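# Lay the roller on two matched cross bars in yellow bay

## Task

Put the roller down inside the yellow bay so it rests across two cross bars that sit next to each other, spaced roughly as far apart as the bars currently beneath the roller are. When finished, each bar has to rest on both rails.

## Robot and tools

SETUP. Four arms, arm1 to arm4, each an i2rt Big YAM carrying a five-fingered right hand. All positions use one scene frame in metres: origin on the floor, +z up. Quaternions are always written w, x, y, z. The base (base_link) poses are: arm1 x=-1.005 y=-0.478 z=+0.776 quat (+0.755, -0.004, -0.006, +0.656); arm2 x=-0.294 y=+0.522 z=+0.817 quat (+0.650, +0.000, -0.001, -0.760); arm3 x=+0.623 y=-0.536 z=+0.804 quat (+0.648, +0.007, +0.003, +0.762); arm4 x=+1.222 y=+0.500 z=+0.805 quat (+0.732, +0.005, -0.003, -0.682). Each base faces its own +x. A hand can reach about 1.07 m from the joint1 axis. A loose object may occasionally get a short push from outside.

JOINTS (radians, absolute). joint1_rad -2.879..2.879: turns the arm about its base, positive is counter-clockwise seen from above, and 0 points along the base's +x. joint2_rad 0..3.141: shoulder; 0 has the upper arm pointing back and roughly level, and increasing values lift it and bring it forward. joint3_rad 0..3.019: elbow; 0 is fully folded and increasing values open it. joint4_rad -1.692..1.57: hand pitch, positive tilts the fingers up. joint5_rad -1.57..1.57: sideways swing, positive goes toward the arm's right. joint6_rad -2.094..2.094: hand roll, positive is clockwise as seen from behind the hand. With joints 1, 5 and 6 at 0 and the hand level and pointing forward, the palm is down and the thumb is on the left. The 'done' tolerances are roughly ±0.03 to ±0.14 rad.

HAND FRAME. The hand point sits 0.045 m in front of the palm and moves rigidly with it. Its +z runs along the straightened fingers, +y comes out of the palm, and +x runs across the palm away from the thumb. Straight fingers extend about 0.06 to 0.07 m past the point. With the thumb turned in front of the palm, the hand can wrap objects about 0.035 to 0.065 m thick, or handles as thin as about 0.025 m. A rigid bracket sticks out on the little-finger side, up to 0.10 m across the palm, and it can strike things. The wrist camera is on that same side. When joint6 is near -1.3 it sits on top, its image is upright, and the palm faces right.

FINGER KEYS (-1..1): hand_little, hand_ring, hand_middle, hand_index and hand_thumb_bend use +1 for straight and -1 for curled. hand_thumb_turn uses +1 for beside the palm and -1 for facing the fingers. hand_force_limit is a setting, not a motion: -1 to +1 maps linearly to about 0 to 10 N at the fingertip (15 N for the thumb motors). hand_speed runs -0.96..1 and is also a setting: near zero speed at -1, full speed from +0.48 up. Both start at 0 and -0.8. A motor only moves when its target changes by at least 0.002. It halts at the target, or when closing, at the force limit, and then locks. For a soft grip, close with hand_speed at -0.94 or below. To grip harder, raise the limit and send a target more closed than the current reading. To loosen, send a target more open than the reading.

TOOL move. Every argument is optional: arm1, arm2, arm3, arm4 and cameras. Each arm gets its own object containing: joints, a dictionary of absolute targets by key name; target, a list of 7 numbers [x, y, z, qw, qx, qy, qz] giving an absolute hand-point pose in the scene frame; speed, the top linear speed along the path in m/s (0.002..4.3, default 0.25; turning is capped at twice that value in rad/s); and min_time_s (0.1..8 s), the minimum duration of that arm's joint motions. If target is present, joints may hold only the hand_ keys; otherwise the call is refused. A target drives the hand in a straight line from its current hand_target. Each step is clipped to within 100 mm and 20 degrees of the measured pose, and that clip grows with speed. Every hand path in one call finishes at the same moment, and no path runs past 10 s. An action lasts at most 15 s. Paths do not steer around obstacles or other arms. Hands lag and drift, especially with the arm nearly straight. Joint-only moves run each joint at its own rate and can sweep wide. Fast arms can overshoot by up to about 30 degrees. Calling move with no action returns the full state plus every camera. cameras takes names from arm1_cam_wrist..arm4_cam_wrist, cam_high, cam_low or all; [] means none.

TOOL wait: seconds 0..10, plus optional cameras. It issues no commands. TOOL zoom_image: camera plus region [x0, y0, x1, y1] in pixels, with the top-left corner at 0,0. The region can be at most 504 by 504 and must come from that camera's most recent image. Wrist images are 672x504 fisheye and the fixed cameras are 896x504. TOOL show_instructions: no arguments; shows the reference pages. TOOL finished_scene: optional scene=1. It ends the scene for good, so the result has to hold once the robots let go.

READING RESULTS. 'move' lists the arms that received a command. An arm marked 'as last shown' was idle: its status lines say 'not commanded' and its other values are unchanged. 'hand' is the hand-point pose; 'hand_target' is the pose the held joint targets would produce. Statuses: done (within 1 cm and 2 degrees); off_target (resting short of the goal, possibly still pushing); time_out (a stop, where joints keep pushing toward the targets shown in 'on_its_own'); 'joint command not followed' or 'pose unreachable' (a safety check held the motion back, though gripper targets still run); not_followed (the hand target is discarded). hand_stopped_by gives six words, for little, ring, middle, index, thumb_bend and thumb_turn: moving, target, force, stalled or fault. The *_load_n values are fingertip forces in N, positive when the finger is pushed open. A load dropping to about 0 means the grip was lost. Joint velocities are in rad/s, and 'within noise' means the arm is still. Torques are in N m and positive toward larger joint values; entries 3 and 4 wrap at ±28. If a move or wait is refused, or a stop interrupts it, the remaining move, wait and finished_scene calls in that same reply are skipped.

AVOID. Any hard press between two robots, including closing a hand on another robot's fingers; this can end the scene. Pushing anything out of the work area or onto the floor. Drops of even a few millimetres, releasing moving parts, slamming, and hard blows to fixed or heavy items. Overloading fingers. Keeping arms stretched out or pushing against unreachable poses, because motors heat up: MOTOR HOT warns, and OVER-TEMPERATURE FAULT drops the arm for 30 to 60 s, after which keys marked limit_stop_at_motor_heat must be sent again. The simulation keeps running between calls and holds the last command.

Each tool is called by a JSON object that holds its "method" and its "body".

Reference images:

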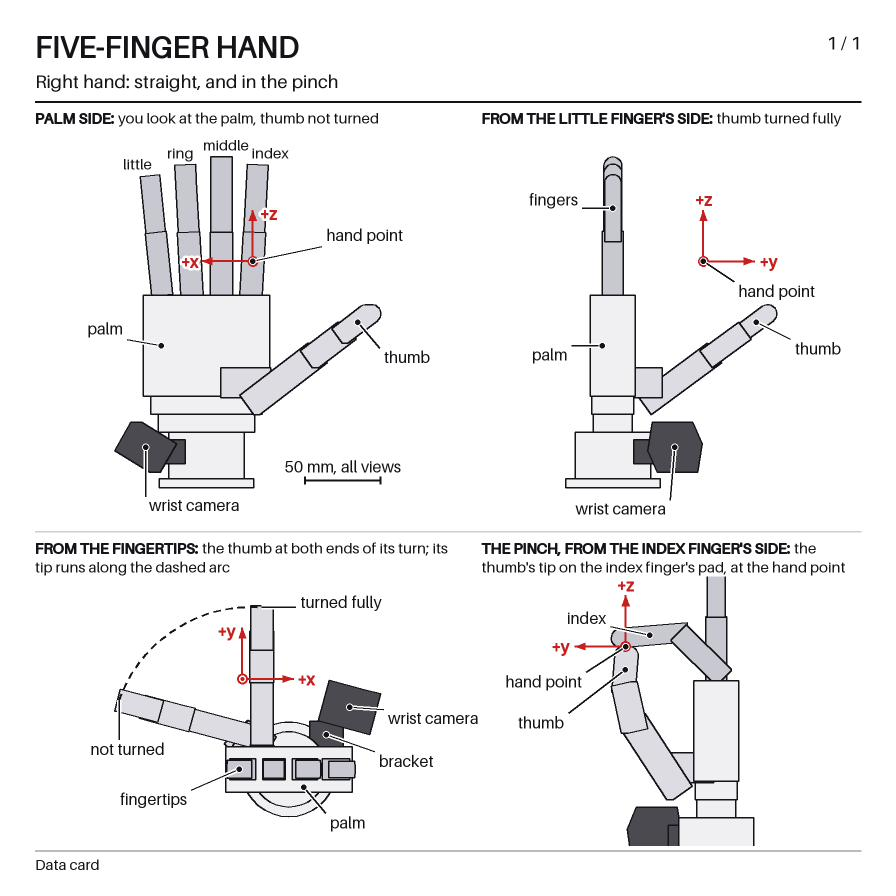

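## Session

{"method": "move", "body": {}}

Scene clock: 0.00 s.
Joint torques (N m): no reading
Heat: arm1: hottest joint4_rad 37 °C; arm2: hottest joint1_rad 38 °C; arm3: hottest joint4_rad 36 °C; arm4: hottest joint5_rad 38 °C.
Joint velocities: within noise
arm1.joint_positions: joint1_rad=-0.078 joint2_rad=+0.628 joint3_rad=+1.375 joint4_rad=-1.214 joint5_rad=+0.151 joint6_rad=-1.217 hand_little=+1.000 hand_ring=+1.000 hand_middle=+1.000 hand_index=+1.000 hand_thumb_turn=+1.000 hand_thumb_bend=+1.000 hand_force_limit=+0.000 hand_speed=-0.800
arm1.joint_status: not commanded
arm1.hand_stopped_by: target,target,target,target,target,target
arm1.little_load_n: 0.0
arm1.ring_load_n: 0.0
arm1.middle_load_n: 0.0
arm1.index_load_n: 0.0
arm1.thumb_bend_load_n: 0.0
arm1.thumb_turn_load_n: 0.0
arm1.hand: x=-0.8871 y=-0.2563 z=+1.2843 quat_wxyz=(-0.349, +0.761, +0.374, +0.398) (m; scene frame)
arm1.hand_target: x=-0.8876 y=-0.2578 z=+1.2924 quat_wxyz=(-0.356, +0.757, +0.372, +0.403) (m; scene frame)
arm1.hand_status: not commanded
arm2.joint_positions: joint1_rad=-0.309 joint2_rad=+0.613 joint3_rad=+1.400 joint4_rad=-1.280 joint5_rad=-0.255 joint6_rad=-1.443 hand_little=+1.000 hand_ring=+1.000 hand_middle=+1.000 hand_index=+1.000 hand_thumb_turn=+1.000 hand_thumb_bend=+1.000 hand_force_limit=+0.000 hand_speed=-0.800
arm2.joint_status: not commanded
arm2.hand_stopped_by: target,target,target,target,target,target
arm2.little_load_n: 0.0
arm2.ring_load_n: 0.0
arm2.middle_load_n: 0.0
arm2.index_load_n: 0.0
arm2.thumb_bend_load_n: 0.0
arm2.thumb_turn_load_n: 0.0
arm2.hand: x=-0.4104 y=+0.3052 z=+1.3269 quat_wxyz=(+0.352, +0.457, -0.721, +0.384) (m; scene frame)
arm2.hand_target: x=-0.4099 y=+0.3063 z=+1.3357 quat_wxyz=(+0.359, +0.455, -0.716, +0.388) (m; scene frame)
arm2.hand_status: not commanded
arm3.joint_positions: joint1_rad=-0.058 joint2_rad=+0.648 joint3_rad=+1.325 joint4_rad=-1.373 joint5_rad=+0.011 joint6_rad=-1.036 hand_little=+1.000 hand_ring=+1.000 hand_middle=+1.000 hand_index=+1.000 hand_thumb_turn=+1.000 hand_thumb_bend=+1.000 hand_force_limit=+0.000 hand_speed=-0.800
arm3.joint_status: not commanded
arm3.hand_stopped_by: target,target,target,target,target,target
arm3.little_load_n: 0.0
arm3.ring_load_n: 0.0
arm3.middle_load_n: 0.0
arm3.index_load_n: 0.0
arm3.thumb_bend_load_n: 0.0
arm3.thumb_turn_load_n: 0.0
arm3.hand: x=+0.6437 y=-0.3077 z=+1.2418 quat_wxyz=(-0.381, +0.765, +0.483, +0.191) (m; scene frame)
arm3.hand_target: x=+0.6438 y=-0.3070 z=+1.2547 quat_wxyz=(-0.394, +0.759, +0.480, +0.197) (m; scene frame)
arm3.hand_status: not commanded
arm4.joint_positions: joint1_rad=+0.282 joint2_rad=+0.646 joint3_rad=+1.426 joint4_rad=-1.166 joint5_rad=-0.208 joint6_rad=-1.236 hand_little=+1.000 hand_ring=+1.000 hand_middle=+1.000 hand_index=+1.000 hand_thumb_turn=+1.000 hand_thumb_bend=+1.000 hand_force_limit=+0.000 hand_speed=-0.800
arm4.joint_status: not commanded
arm4.hand_stopped_by: target,target,target,target,target,target
arm4.little_load_n: 0.0
arm4.ring_load_n: 0.0
arm4.middle_load_n: 0.0
arm4.index_load_n: 0.0
arm4.thumb_bend_load_n: 0.0
arm4.thumb_turn_load_n: 0.0
arm4.hand: x=+1.3029 y=+0.2452 z=+1.3376 quat_wxyz=(+0.156, +0.627, -0.539, +0.541) (m; scene frame)
arm4.hand_target: x=+1.3022 y=+0.2468 z=+1.3470 quat_wxyz=(+0.160, +0.623, -0.534, +0.548) (m; scene frame)
arm4.hand_status: not commanded
pictures: arm1_cam_wrist, arm2_cam_wrist, arm3_cam_wrist, arm4_cam_wrist, cam_high, cam_low

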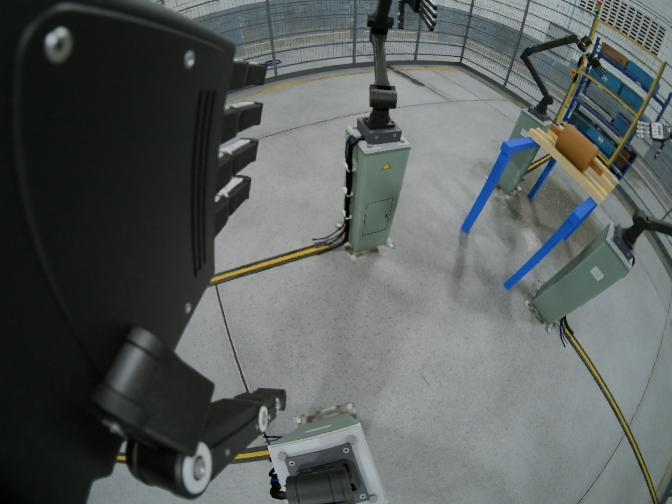

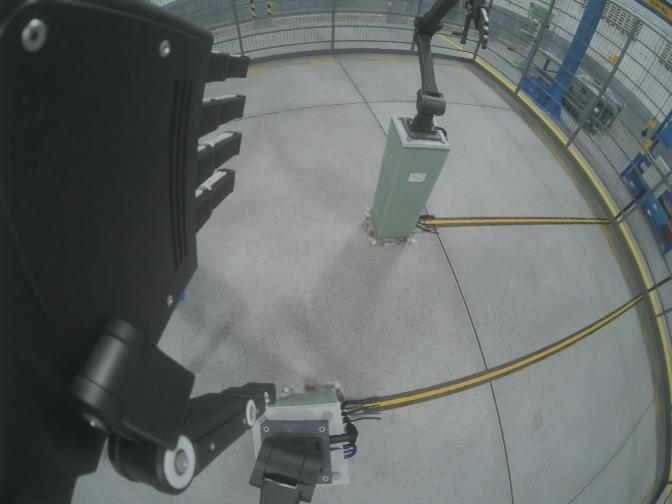

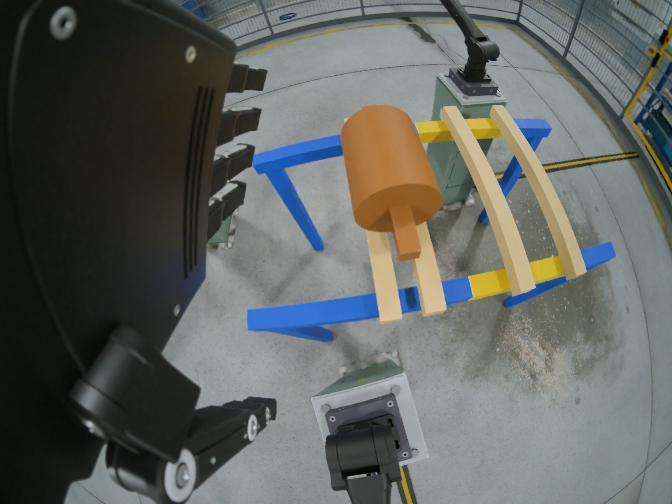

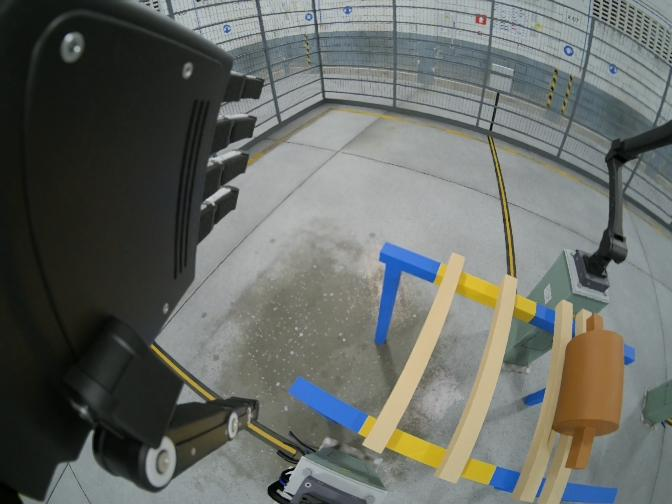

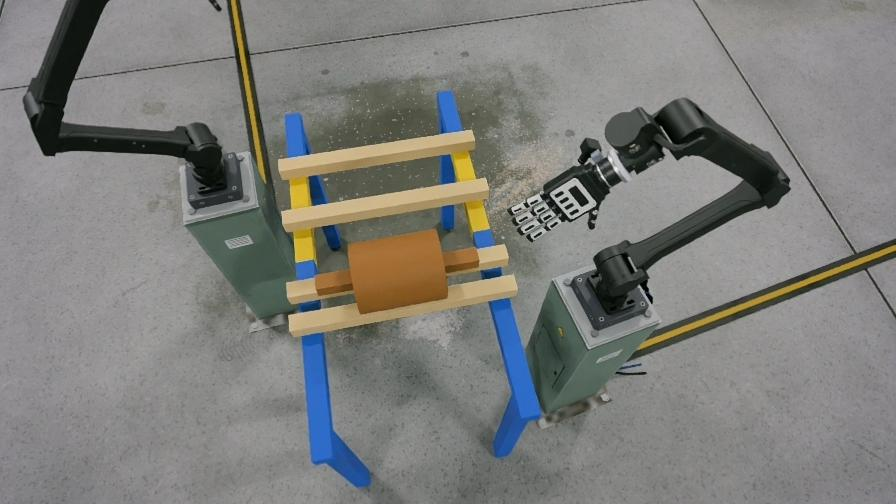

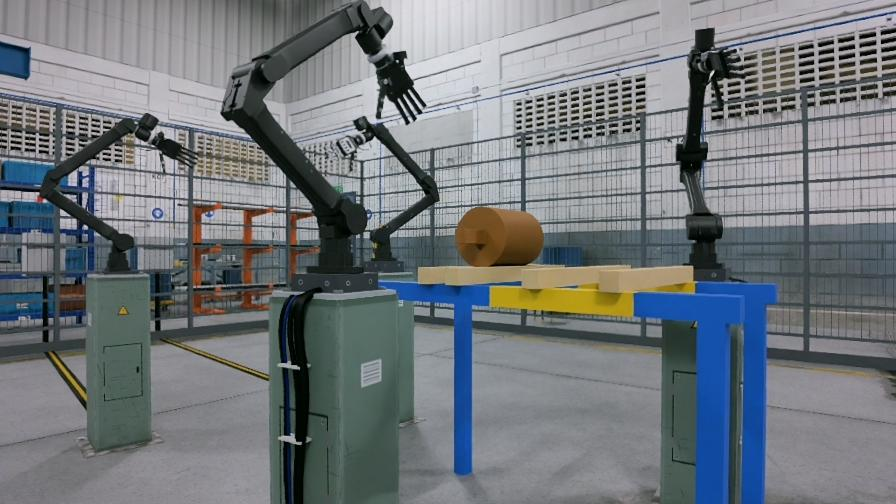

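{"method": "zoom_image", "body": {"camera": "cam_high", "region": [250, 80, 560, 350]}}

{"method": "zoom_image", "body": {"camera": "cam_low", "region": [370, 190, 790, 340]}}

{"method": "zoom_image", "body": {"camera": "arm3_cam_wrist", "region": [240, 80, 640, 360]}}

Scaled by 1.626 from the camera's image (finer frame: 1280x720).

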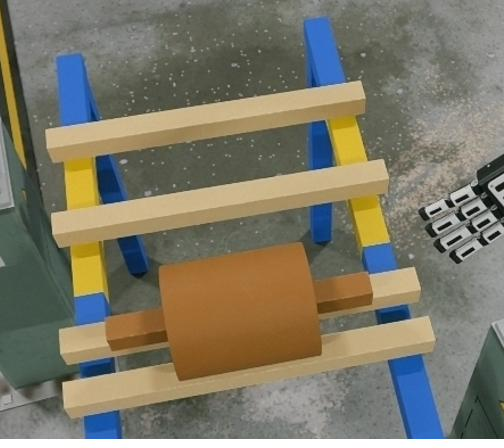

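Scaled by 1.200 from the camera's image (finer frame: 1280x720).

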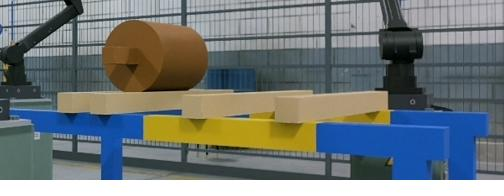

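Scaled by 1.260 from the camera's image (finer frame: 960x720).

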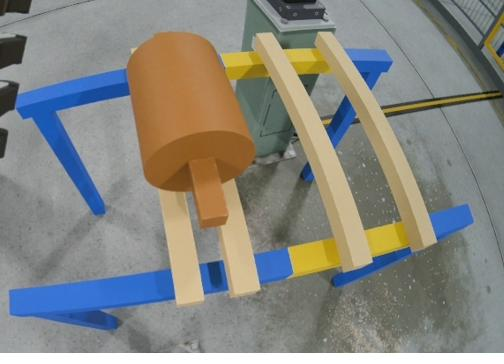

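{"method": "zoom_image", "body": {"camera": "cam_high", "region": [260, 120, 380, 240]}}

{"method": "zoom_image", "body": {"camera": "cam_high", "region": [260, 230, 380, 350]}}

{"method": "zoom_image", "body": {"camera": "cam_high", "region": [420, 120, 540, 240]}}

{"method": "zoom_image", "body": {"camera": "cam_high", "region": [420, 210, 540, 330]}}

{"method": "zoom_image", "body": {"camera": "cam_low", "region": [400, 190, 560, 310]}}

{"method": "zoom_image", "body": {"camera": "cam_low", "region": [510, 230, 710, 330]}}

Scaled by 4.200 from the camera's image (finer frame: 1280x720).

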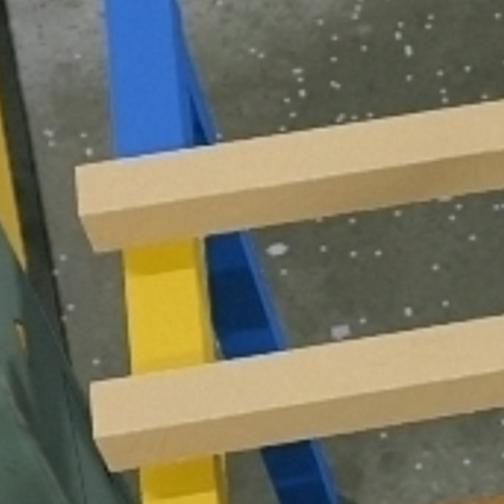

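Scaled by 4.200 from the camera's image (finer frame: 1280x720).

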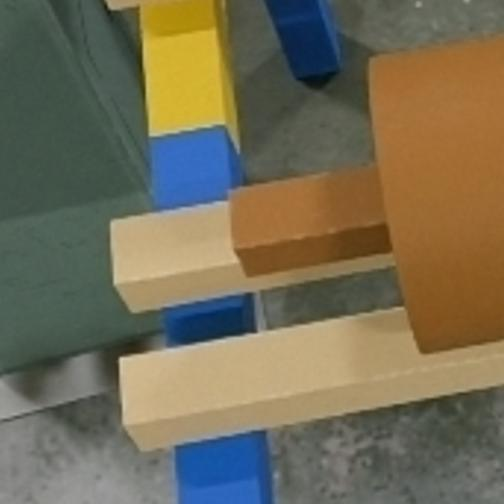

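Scaled by 4.200 from the camera's image (finer frame: 1280x720).

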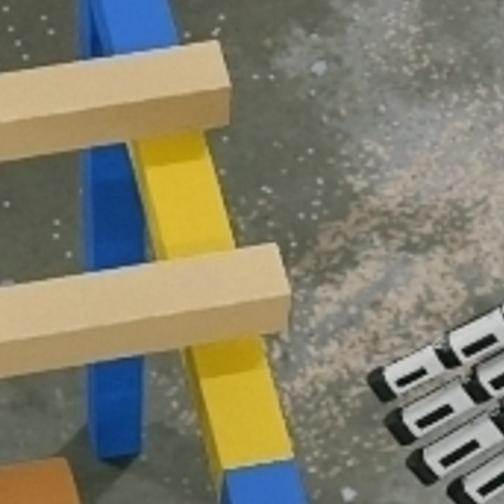

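Scaled by 4.200 from the camera's image (finer frame: 1280x720).

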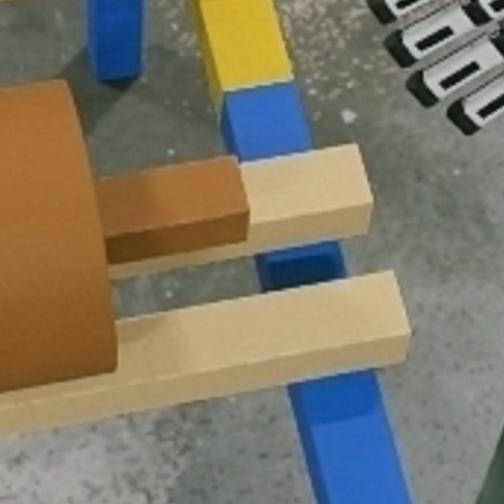

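Scaled by 3.150 from the camera's image (finer frame: 1280x720).

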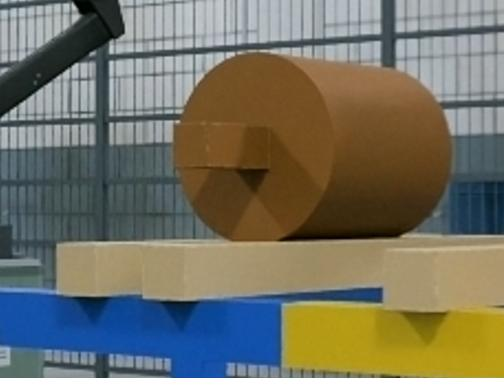

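Scaled by 2.520 from the camera's image (finer frame: 1280x720).

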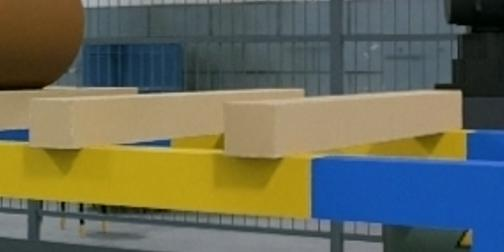

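{"method": "move", "body": {"arm3": {"target": [1.20, -0.14, 1.08, 0, 0.702, -0.712, 0], "speed": 0.35, "joints": {"hand_thumb_turn": -1, "hand_speed": 0}}, "arm4": {"target": [1.22, 0.20, 1.08, 0, 0.702, -0.712, 0], "speed": 0.35, "joints": {"hand_thumb_turn": -1, "hand_speed": 0}}, "cameras": ["all"]}}

Scene clock: 231.47 s.
Joint torques (N m): arm1=[-0.26 2.08 9.51 2.06 0.21 -0.14] | arm2=[0.15 0.21 8.96 1.58 -0.22 0.19] | arm3=[0.73 -24 12.85 0.42 -0.15 0.18] | arm4=[-1.79 -5.07 8.09 -0.2 -0.04 -0.01]
Heat: arm1: hottest joint3_rad 39 °C; arm2: hottest joint3_rad 45 °C; arm3: hottest joint3_rad 45 °C; arm4: hottest joint3_rad 43 °C.
move: arm3 off_target; arm4 done
Joint velocities: within noise
arm1, arm2: as last shown
arm3.joint_positions: joint1_rad=-1.209 joint2_rad=+2.211 joint3_rad=+2.558 joint4_rad=-1.696 joint5_rad=-0.012 joint6_rad=+0.559 hand_little=+1.000 hand_ring=+1.000 hand_middle=+1.000 hand_index=+1.000 hand_thumb_turn=-1.000 hand_thumb_bend=+1.000 hand_force_limit=+0.000 hand_speed=+0.000
arm3.joint_status: all done
arm3.hand_stopped_by: target,target,target,target,target,target
arm3.little_load_n: 0.0
arm3.ring_load_n: 0.0
arm3.middle_load_n: 0.0
arm3.index_load_n: 0.0
arm3.thumb_bend_load_n: 0.0
arm3.thumb_turn_load_n: 0.0
arm3.hand: x=+1.1911 y=-0.1423 z=+1.0529 quat_wxyz=(-0.105, +0.690, -0.716, +0.015)
arm3.hand_target: x=+1.1981 y=-0.1411 z=+1.0792 quat_wxyz=(-0.133, +0.682, -0.719, +0.020)
arm3.hand_status: off_target (0.029 m and 12.3 deg from the pose sent, 0.603 m and 157.8 deg at the start; a joint's target at an end of its range on 45 of 149 steps)
arm4.joint_positions: joint1_rad=+0.135 joint2_rad=+1.215 joint3_rad=+1.311 joint4_rad=-1.650 joint5_rad=+0.009 joint6_rad=-1.365 hand_little=+1.000 hand_ring=+1.000 hand_middle=+1.000 hand_index=+1.000 hand_thumb_turn=-1.000 hand_thumb_bend=+1.000 hand_force_limit=+0.000 hand_speed=+0.000
arm4.joint_status: all done
arm4.hand_stopped_by: target,target,target,target,target,target
arm4.little_load_n: 0.0
arm4.ring_load_n: 0.0
arm4.middle_load_n: 0.0
arm4.index_load_n: 0.0
arm4.thumb_bend_load_n: 0.0
arm4.thumb_turn_load_n: 0.0
arm4.hand: x=+1.2258 y=+0.1984 z=+1.0813 quat_wxyz=(+0.004, +0.707, -0.707, +0.007)
arm4.hand_target: x=+1.2201 y=+0.2001 z=+1.0800 quat_wxyz=(+0.000, +0.702, -0.712, +0.000)
arm4.hand_status: done (0.006 m and 1.2 deg from the pose sent, 0.274 m and 69.1 deg at the start)
pictures: arm1_cam_wrist, arm2_cam_wrist, arm3_cam_wrist, arm4_cam_wrist, cam_high, cam_low
arm3_cam_wrist: T_world_to_cam=[[-0.95957, -0.22572, -0.16814, 1.28434], [-0.2812, 0.79451, 0.53822, -0.11366], [0.0121, 0.56374, -0.82586, 1.04365]] pos_world=[1.18783, -0.20814, 1.13903]
arm4_cam_wrist: T_world_to_cam=[[-0.94607, -0.32379, 0.01091, 1.20137], [-0.28483, 0.84731, 0.44826, -0.29772], [-0.15438, 0.42097, -0.89384, 1.1873]] pos_world=[1.23508, 0.14144, 1.1816]

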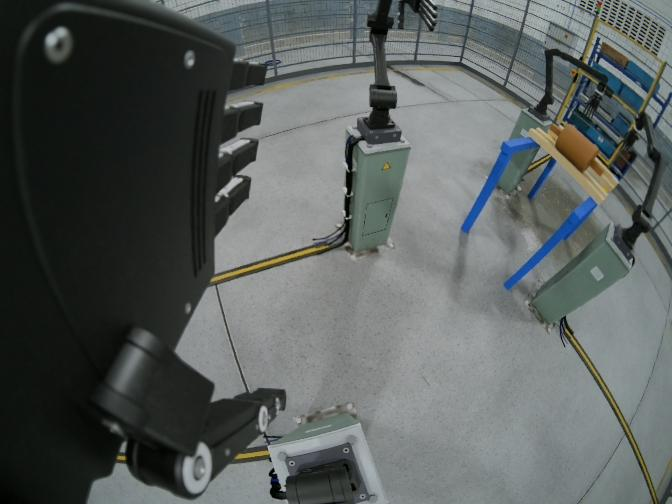

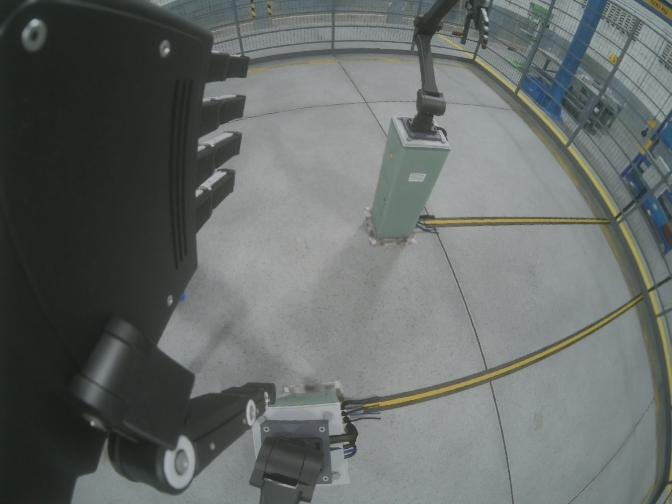

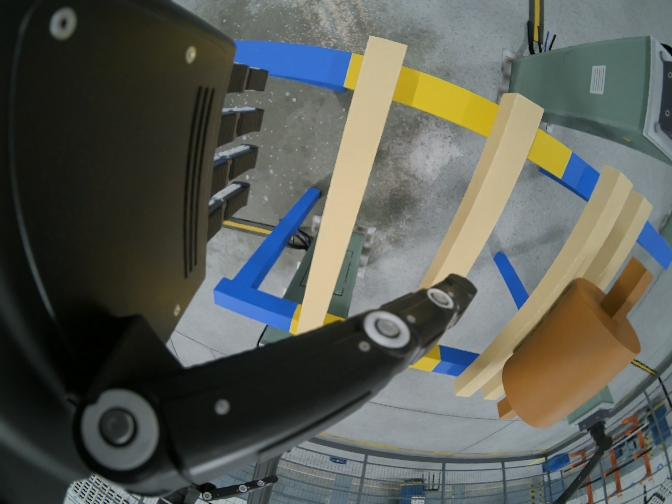

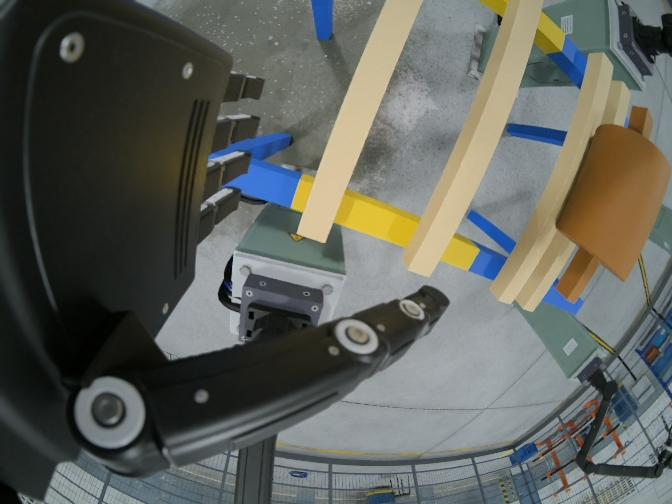

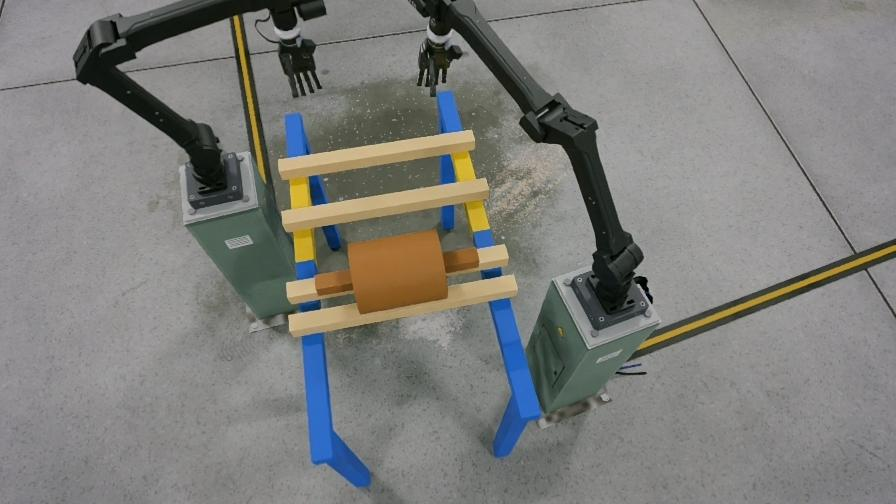

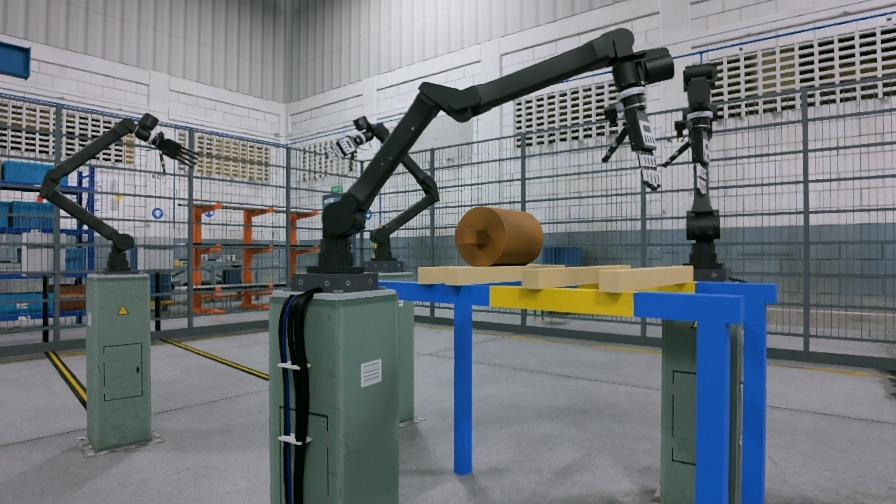

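{"method": "move", "body": {"arm3": {"target": [1.225, -0.14, 0.89, 0, 0.702, -0.712, 0], "speed": 0.2}, "arm4": {"target": [1.225, 0.19, 0.89, 0, 0.702, -0.712, 0], "speed": 0.2}, "cameras": ["arm3_cam_wrist", "arm4_cam_wrist", "cam_high", "cam_low"]}}

Scene clock: 242.03 s.
Joint torques (N m): arm1=[-0.38 2.02 9.5 2.02 0.2 -0.14] | arm2=[0.21 0.26 8.98 1.57 -0.22 0.19] | arm3=[0.62 -28.86 12.67 -0.12 0.07 -0.03] | arm4=[-1.61 -5.77 7.41 0.49 -0.03 0.02]
Heat: arm1: hottest joint3_rad 39 °C; arm2: hottest joint3_rad 45 °C; arm3: hottest joint3_rad 47 °C; arm4: hottest joint3_rad 44 °C.
move: arm3 off_target; arm4 done
Joint velocities: within noise
arm1, arm2: as last shown
arm3.joint_positions: joint1_rad=-1.217 joint2_rad=+2.531 joint3_rad=+2.610 joint4_rad=-1.695 joint5_rad=+0.008 joint6_rad=+0.536 hand_little=+1.000 hand_ring=+1.000 hand_middle=+1.000 hand_index=+1.000 hand_thumb_turn=-1.000 hand_thumb_bend=+1.000 hand_force_limit=+0.000 hand_speed=+0.000
arm3.joint_status: not commanded
arm3.hand_stopped_by: target,target,target,target,target,target
arm3.little_load_n: 0.0
arm3.ring_load_n: 0.0
arm3.middle_load_n: 0.0
arm3.index_load_n: 0.0
arm3.thumb_bend_load_n: 0.0
arm3.thumb_turn_load_n: 0.0
arm3.hand: x=+1.2085 y=-0.1417 z=+0.8534 quat_wxyz=(+0.026, +0.700, -0.714, -0.009)
arm3.hand_target: x=+1.2229 y=-0.1411 z=+0.8897 quat_wxyz=(-0.010, +0.701, -0.713, +0.002)
arm3.hand_status: off_target (0.040 m and 3.2 deg from the pose sent, 0.166 m and 12.3 deg at the start; a joint's target at an end of its range on 28 of 54 steps)
arm4.joint_positions: joint1_rad=+0.135 joint2_rad=+1.332 joint3_rad=+0.902 joint4_rad=-1.145 joint5_rad=+0.009 joint6_rad=-1.365 hand_little=+1.000 hand_ring=+1.000 hand_middle=+1.000 hand_index=+1.000 hand_thumb_turn=-1.000 hand_thumb_bend=+1.000 hand_force_limit=+0.000 hand_speed=+0.000
arm4.joint_status: not commanded
arm4.hand_stopped_by: target,target,target,target,target,target
arm4.little_load_n: 0.0
arm4.ring_load_n: 0.0
arm4.middle_load_n: 0.0
arm4.index_load_n: 0.0
arm4.thumb_bend_load_n: 0.0
arm4.thumb_turn_load_n: 0.0
arm4.hand: x=+1.2291 y=+0.1933 z=+0.8915 quat_wxyz=(-0.002, +0.707, -0.707, -0.002)
arm4.hand_target: x=+1.2251 y=+0.1901 z=+0.8900 quat_wxyz=(+0.000, +0.702, -0.712, +0.000)
arm4.hand_status: done (0.005 m and 0.9 deg from the pose sent, 0.192 m and 1.2 deg at the start)
arm3_cam_wrist: T_world_to_cam=[[-0.96524, -0.24836, 0.08146, 1.05831], [-0.18389, 0.86673, 0.46364, -0.04562], [-0.18575, 0.43255, -0.88227, 1.147]] pos_world=[1.22619, -0.19375, 0.94691]
arm4_cam_wrist: T_world_to_cam=[[-0.94595, -0.32421, 0.00829, 1.20703], [-0.28294, 0.83751, 0.46747, -0.22501], [-0.1585, 0.43985, -0.88397, 1.01286]] pos_world=[1.23867, 0.13426, 0.99051]

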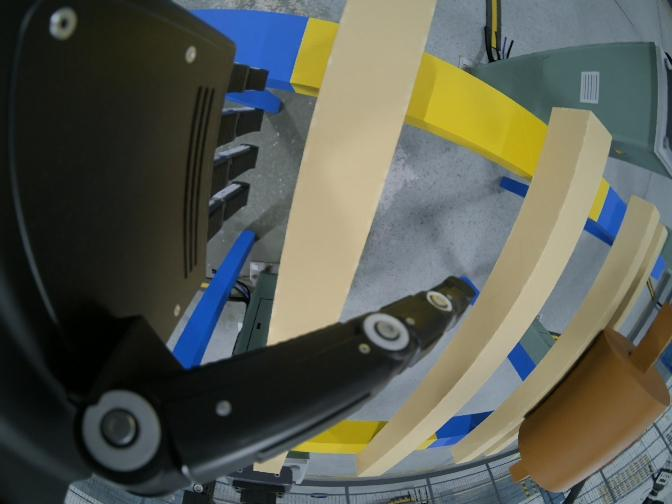

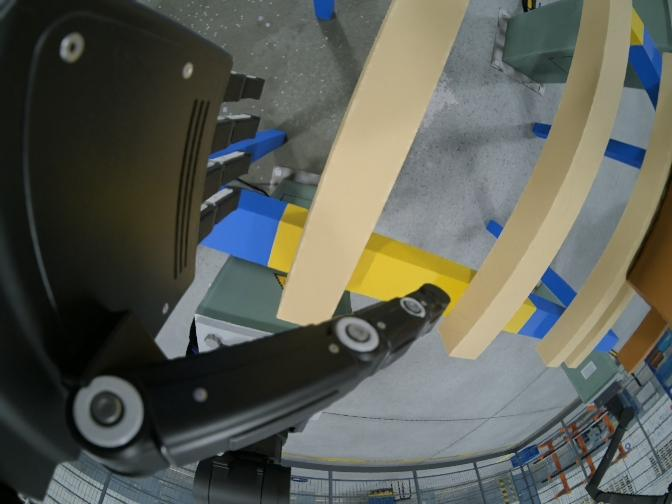

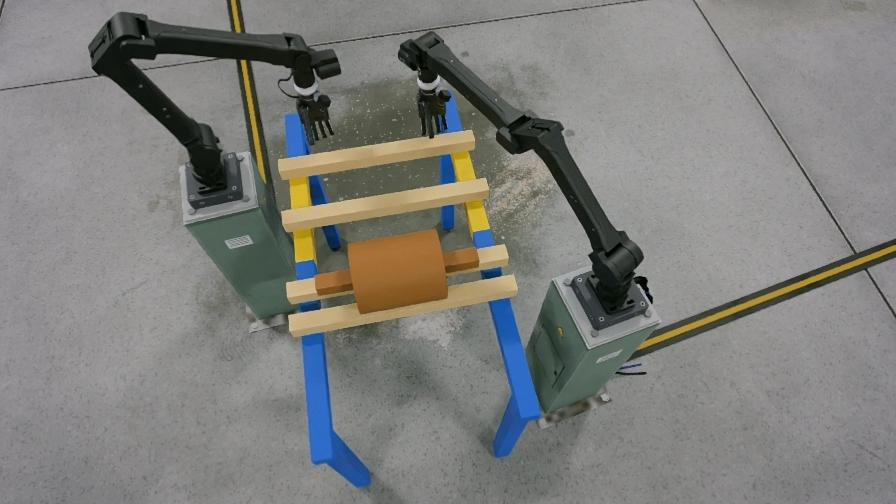

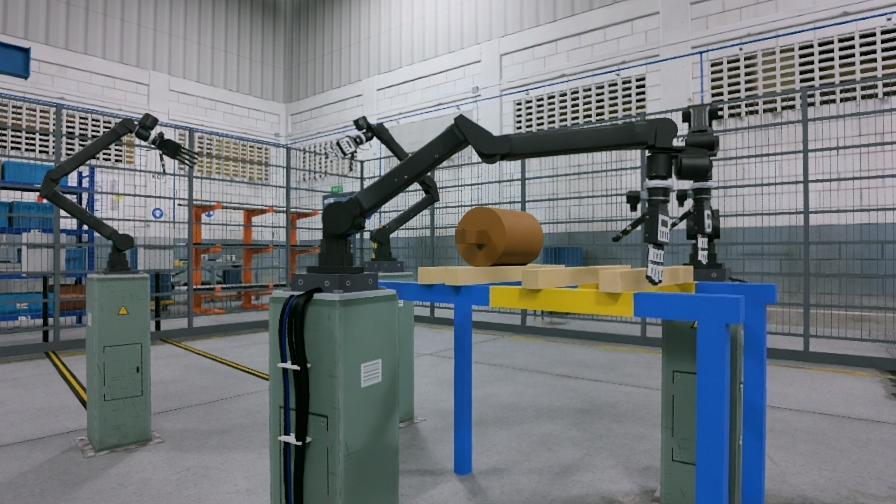

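{"method": "move", "body": {"arm4": {"target": [1.21, 0.19, 0.852, 0, 0.702, -0.712, 0], "speed": 0.15}}}

{"method": "move", "body": {"arm3": {"target": [1.122, -0.14, 0.888, 0, 0.702, -0.712, 0], "speed": 0.1}, "arm4": {"target": [1.112, 0.19, 0.852, 0, 0.702, -0.712, 0], "speed": 0.1}, "cameras": ["arm3_cam_wrist", "arm4_cam_wrist", "cam_high", "cam_low"]}}

Scene clock: 263.23 s.
Joint torques (N m): arm1=[-0.32 1.96 9.5 2.02 0.2 -0.15] | arm2=[0.15 0.26 8.98 1.57 -0.22 0.18] | arm3=[0.38 -28.98 12.64 -0.13 0.07 -0.03] | arm4=[-1.61 -5.66 6.83 0.51 -0.07 -0.06]
Heat: arm1: hottest joint3_rad 39 °C; arm2: hottest joint3_rad 45 °C; arm3: hottest joint3_rad 50 °C; arm4: hottest joint3_rad 44 °C.
move: arm4 done
Joint velocities: within noise
arm1, arm2, arm3: as last shown
arm3.thumb_turn_load_n: 0.5
arm4.joint_positions: joint1_rad=+0.092 joint2_rad=+1.375 joint3_rad=+0.837 joint4_rad=-1.031 joint5_rad=+0.010 joint6_rad=-1.400 hand_little=+1.000 hand_ring=+1.000 hand_middle=+1.000 hand_index=+1.000 hand_thumb_turn=-1.000 hand_thumb_bend=+1.000 hand_force_limit=+0.000 hand_speed=+0.000
arm4.joint_status: not commanded
arm4.hand_stopped_by: target,target,target,target,target,target
arm4.little_load_n: 0.0
arm4.ring_load_n: 0.0
arm4.middle_load_n: 0.0
arm4.index_load_n: 0.0
arm4.thumb_bend_load_n: 0.0
arm4.thumb_turn_load_n: 0.0
arm4.hand: x=+1.2147 y=+0.1922 z=+0.8553 quat_wxyz=(+0.000, +0.704, -0.710, +0.000)
arm4.hand_target: x=+1.2100 y=+0.1900 z=+0.8521 quat_wxyz=(+0.000, +0.702, -0.712, +0.000)
arm4.hand_status: done (0.006 m and 0.3 deg from the pose sent, 0.044 m and 0.9 deg at the start)
pictures: none

Scene clock: 265.03 s.
Joint torques (N m): arm1=[-0.32 1.9 9.54 2.04 0.2 -0.14] | arm2=[0.21 0.21 8.96 1.58 -0.22 0.18] | arm3=[1.67 -25.7 7.21 0.68 -0.11 0.19] | arm4=[-1.73 -5.83 7.28 0.47 0.05 -0.05]
Heat: arm1: hottest joint3_rad 39 °C; arm2: hottest joint3_rad 45 °C; arm3: hottest joint3_rad 49 °C; arm4: hottest joint3_rad 44 °C.
move: arm3 off_target; arm4 done
Joint velocities: within noise
arm1, arm2: as last shown
arm3.joint_positions: joint1_rad=-1.157 joint2_rad=+2.176 joint3_rad=+2.023 joint4_rad=-1.434 joint5_rad=+0.013 joint6_rad=+0.585 hand_little=+1.000 hand_ring=+1.000 hand_middle=+1.000 hand_index=+1.000 hand_thumb_turn=-1.000 hand_thumb_bend=+1.000 hand_force_limit=+0.000 hand_speed=+0.000
arm3.joint_status: not commanded
arm3.hand_stopped_by: target,target,target,target,target,target
arm3.little_load_n: 0.0
arm3.ring_load_n: 0.0
arm3.middle_load_n: 0.0
arm3.index_load_n: 0.0
arm3.thumb_bend_load_n: 0.0
arm3.thumb_turn_load_n: 0.0
arm3.hand: x=+1.1244 y=-0.1448 z=+0.8759 quat_wxyz=(+0.012, +0.704, -0.710, -0.002)
arm3.hand_target: x=+1.1219 y=-0.1400 z=+0.8879 quat_wxyz=(+0.000, +0.702, -0.712, +0.000)
arm3.hand_status: off_target (0.013 m and 1.4 deg from the pose sent, 0.093 m and 3.2 deg at the start)
arm4.joint_positions: joint1_rad=-0.192 joint2_rad=+1.375 joint3_rad=+0.830 joint4_rad=-1.030 joint5_rad=+0.006 joint6_rad=-1.686 hand_little=+1.000 hand_ring=+1.000 hand_middle=+1.000 hand_index=+1.000 hand_thumb_turn=-1.000 hand_thumb_bend=+1.000 hand_force_limit=+0.000 hand_speed=+0.000
arm4.joint_status: not commanded
arm4.hand_stopped_by: target,target,target,target,target,target
arm4.little_load_n: 0.0
arm4.ring_load_n: 0.0
arm4.middle_load_n: 0.0
arm4.index_load_n: 0.0
arm4.thumb_bend_load_n: 0.0
arm4.thumb_turn_load_n: 0.0
arm4.hand: x=+1.1188 y=+0.1935 z=+0.8521 quat_wxyz=(-0.005, +0.705, -0.709, -0.001)
arm4.hand_target: x=+1.1120 y=+0.1901 z=+0.8521 quat_wxyz=(+0.000, +0.702, -0.712, +0.000)
arm4.hand_status: done (0.008 m and 0.7 deg from the pose sent, 0.103 m and 0.3 deg at the start)
arm3_cam_wrist: T_world_to_cam=[[-0.96419, -0.26037, 0.05052, 0.99867], [-0.20772, 0.85976, 0.46655, -0.04558], [-0.16491, 0.43935, -0.88305, 1.13082]] pos_world=[1.13992, -0.19761, 0.96939]
arm4_cam_wrist: T_world_to_cam=[[-0.94805, -0.3181, 0.00329, 1.10864], [-0.27961, 0.83818, 0.46827, -0.24254], [-0.15172, 0.44303, -0.88358, 0.95201]] pos_world=[1.12767, 0.13419, 0.9511]

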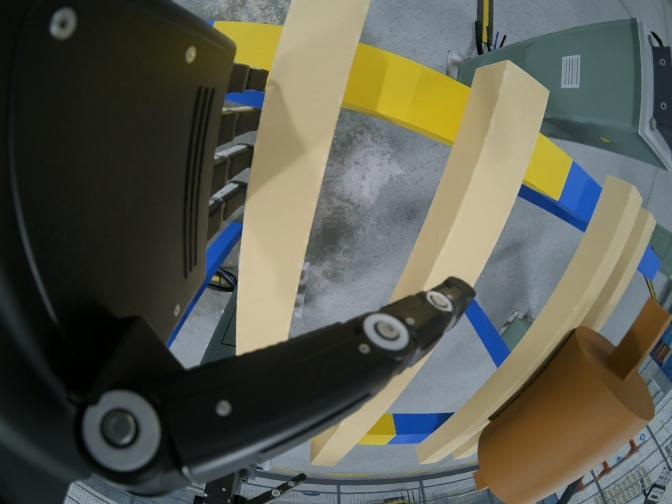

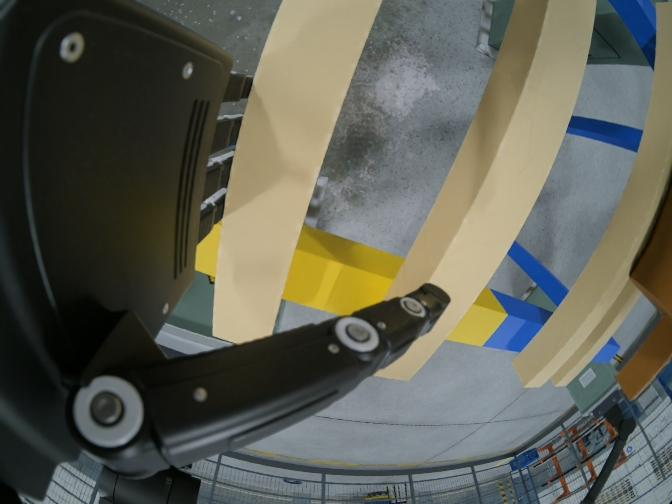

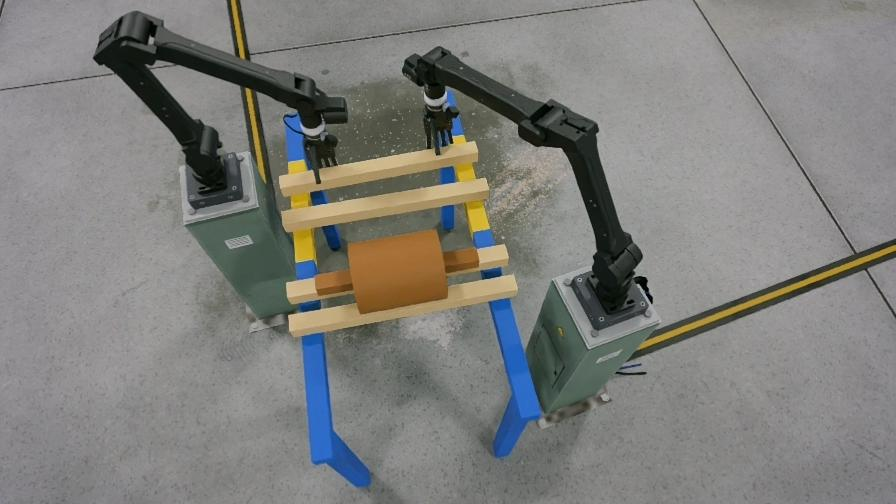

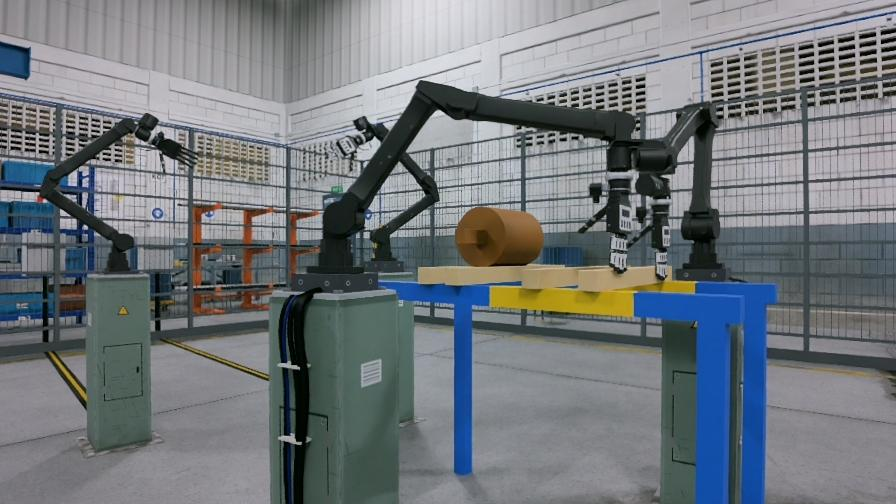

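{"method": "zoom_image", "body": {"camera": "cam_low", "region": [540, 200, 700, 320]}}

{"method": "zoom_image", "body": {"camera": "cam_high", "region": [400, 100, 520, 220]}}

{"method": "zoom_image", "body": {"camera": "cam_high", "region": [260, 120, 380, 240]}}

Scaled by 3.150 from the camera's image (finer frame: 1280x720).

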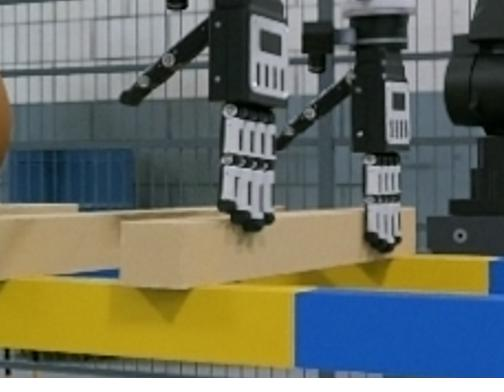

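Scaled by 4.200 from the camera's image (finer frame: 1280x720).

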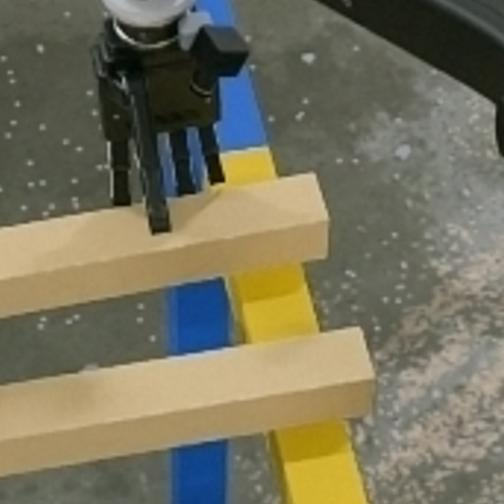

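Scaled by 4.200 from the camera's image (finer frame: 1280x720).

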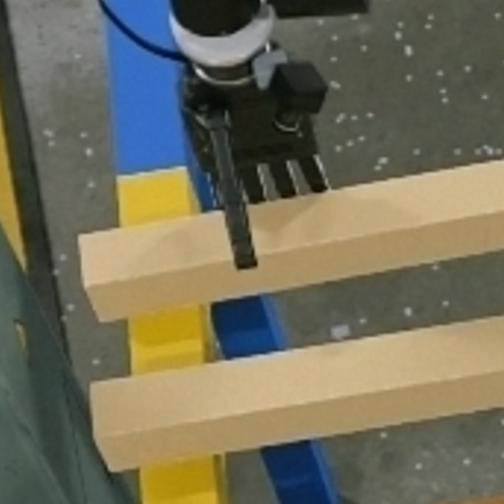

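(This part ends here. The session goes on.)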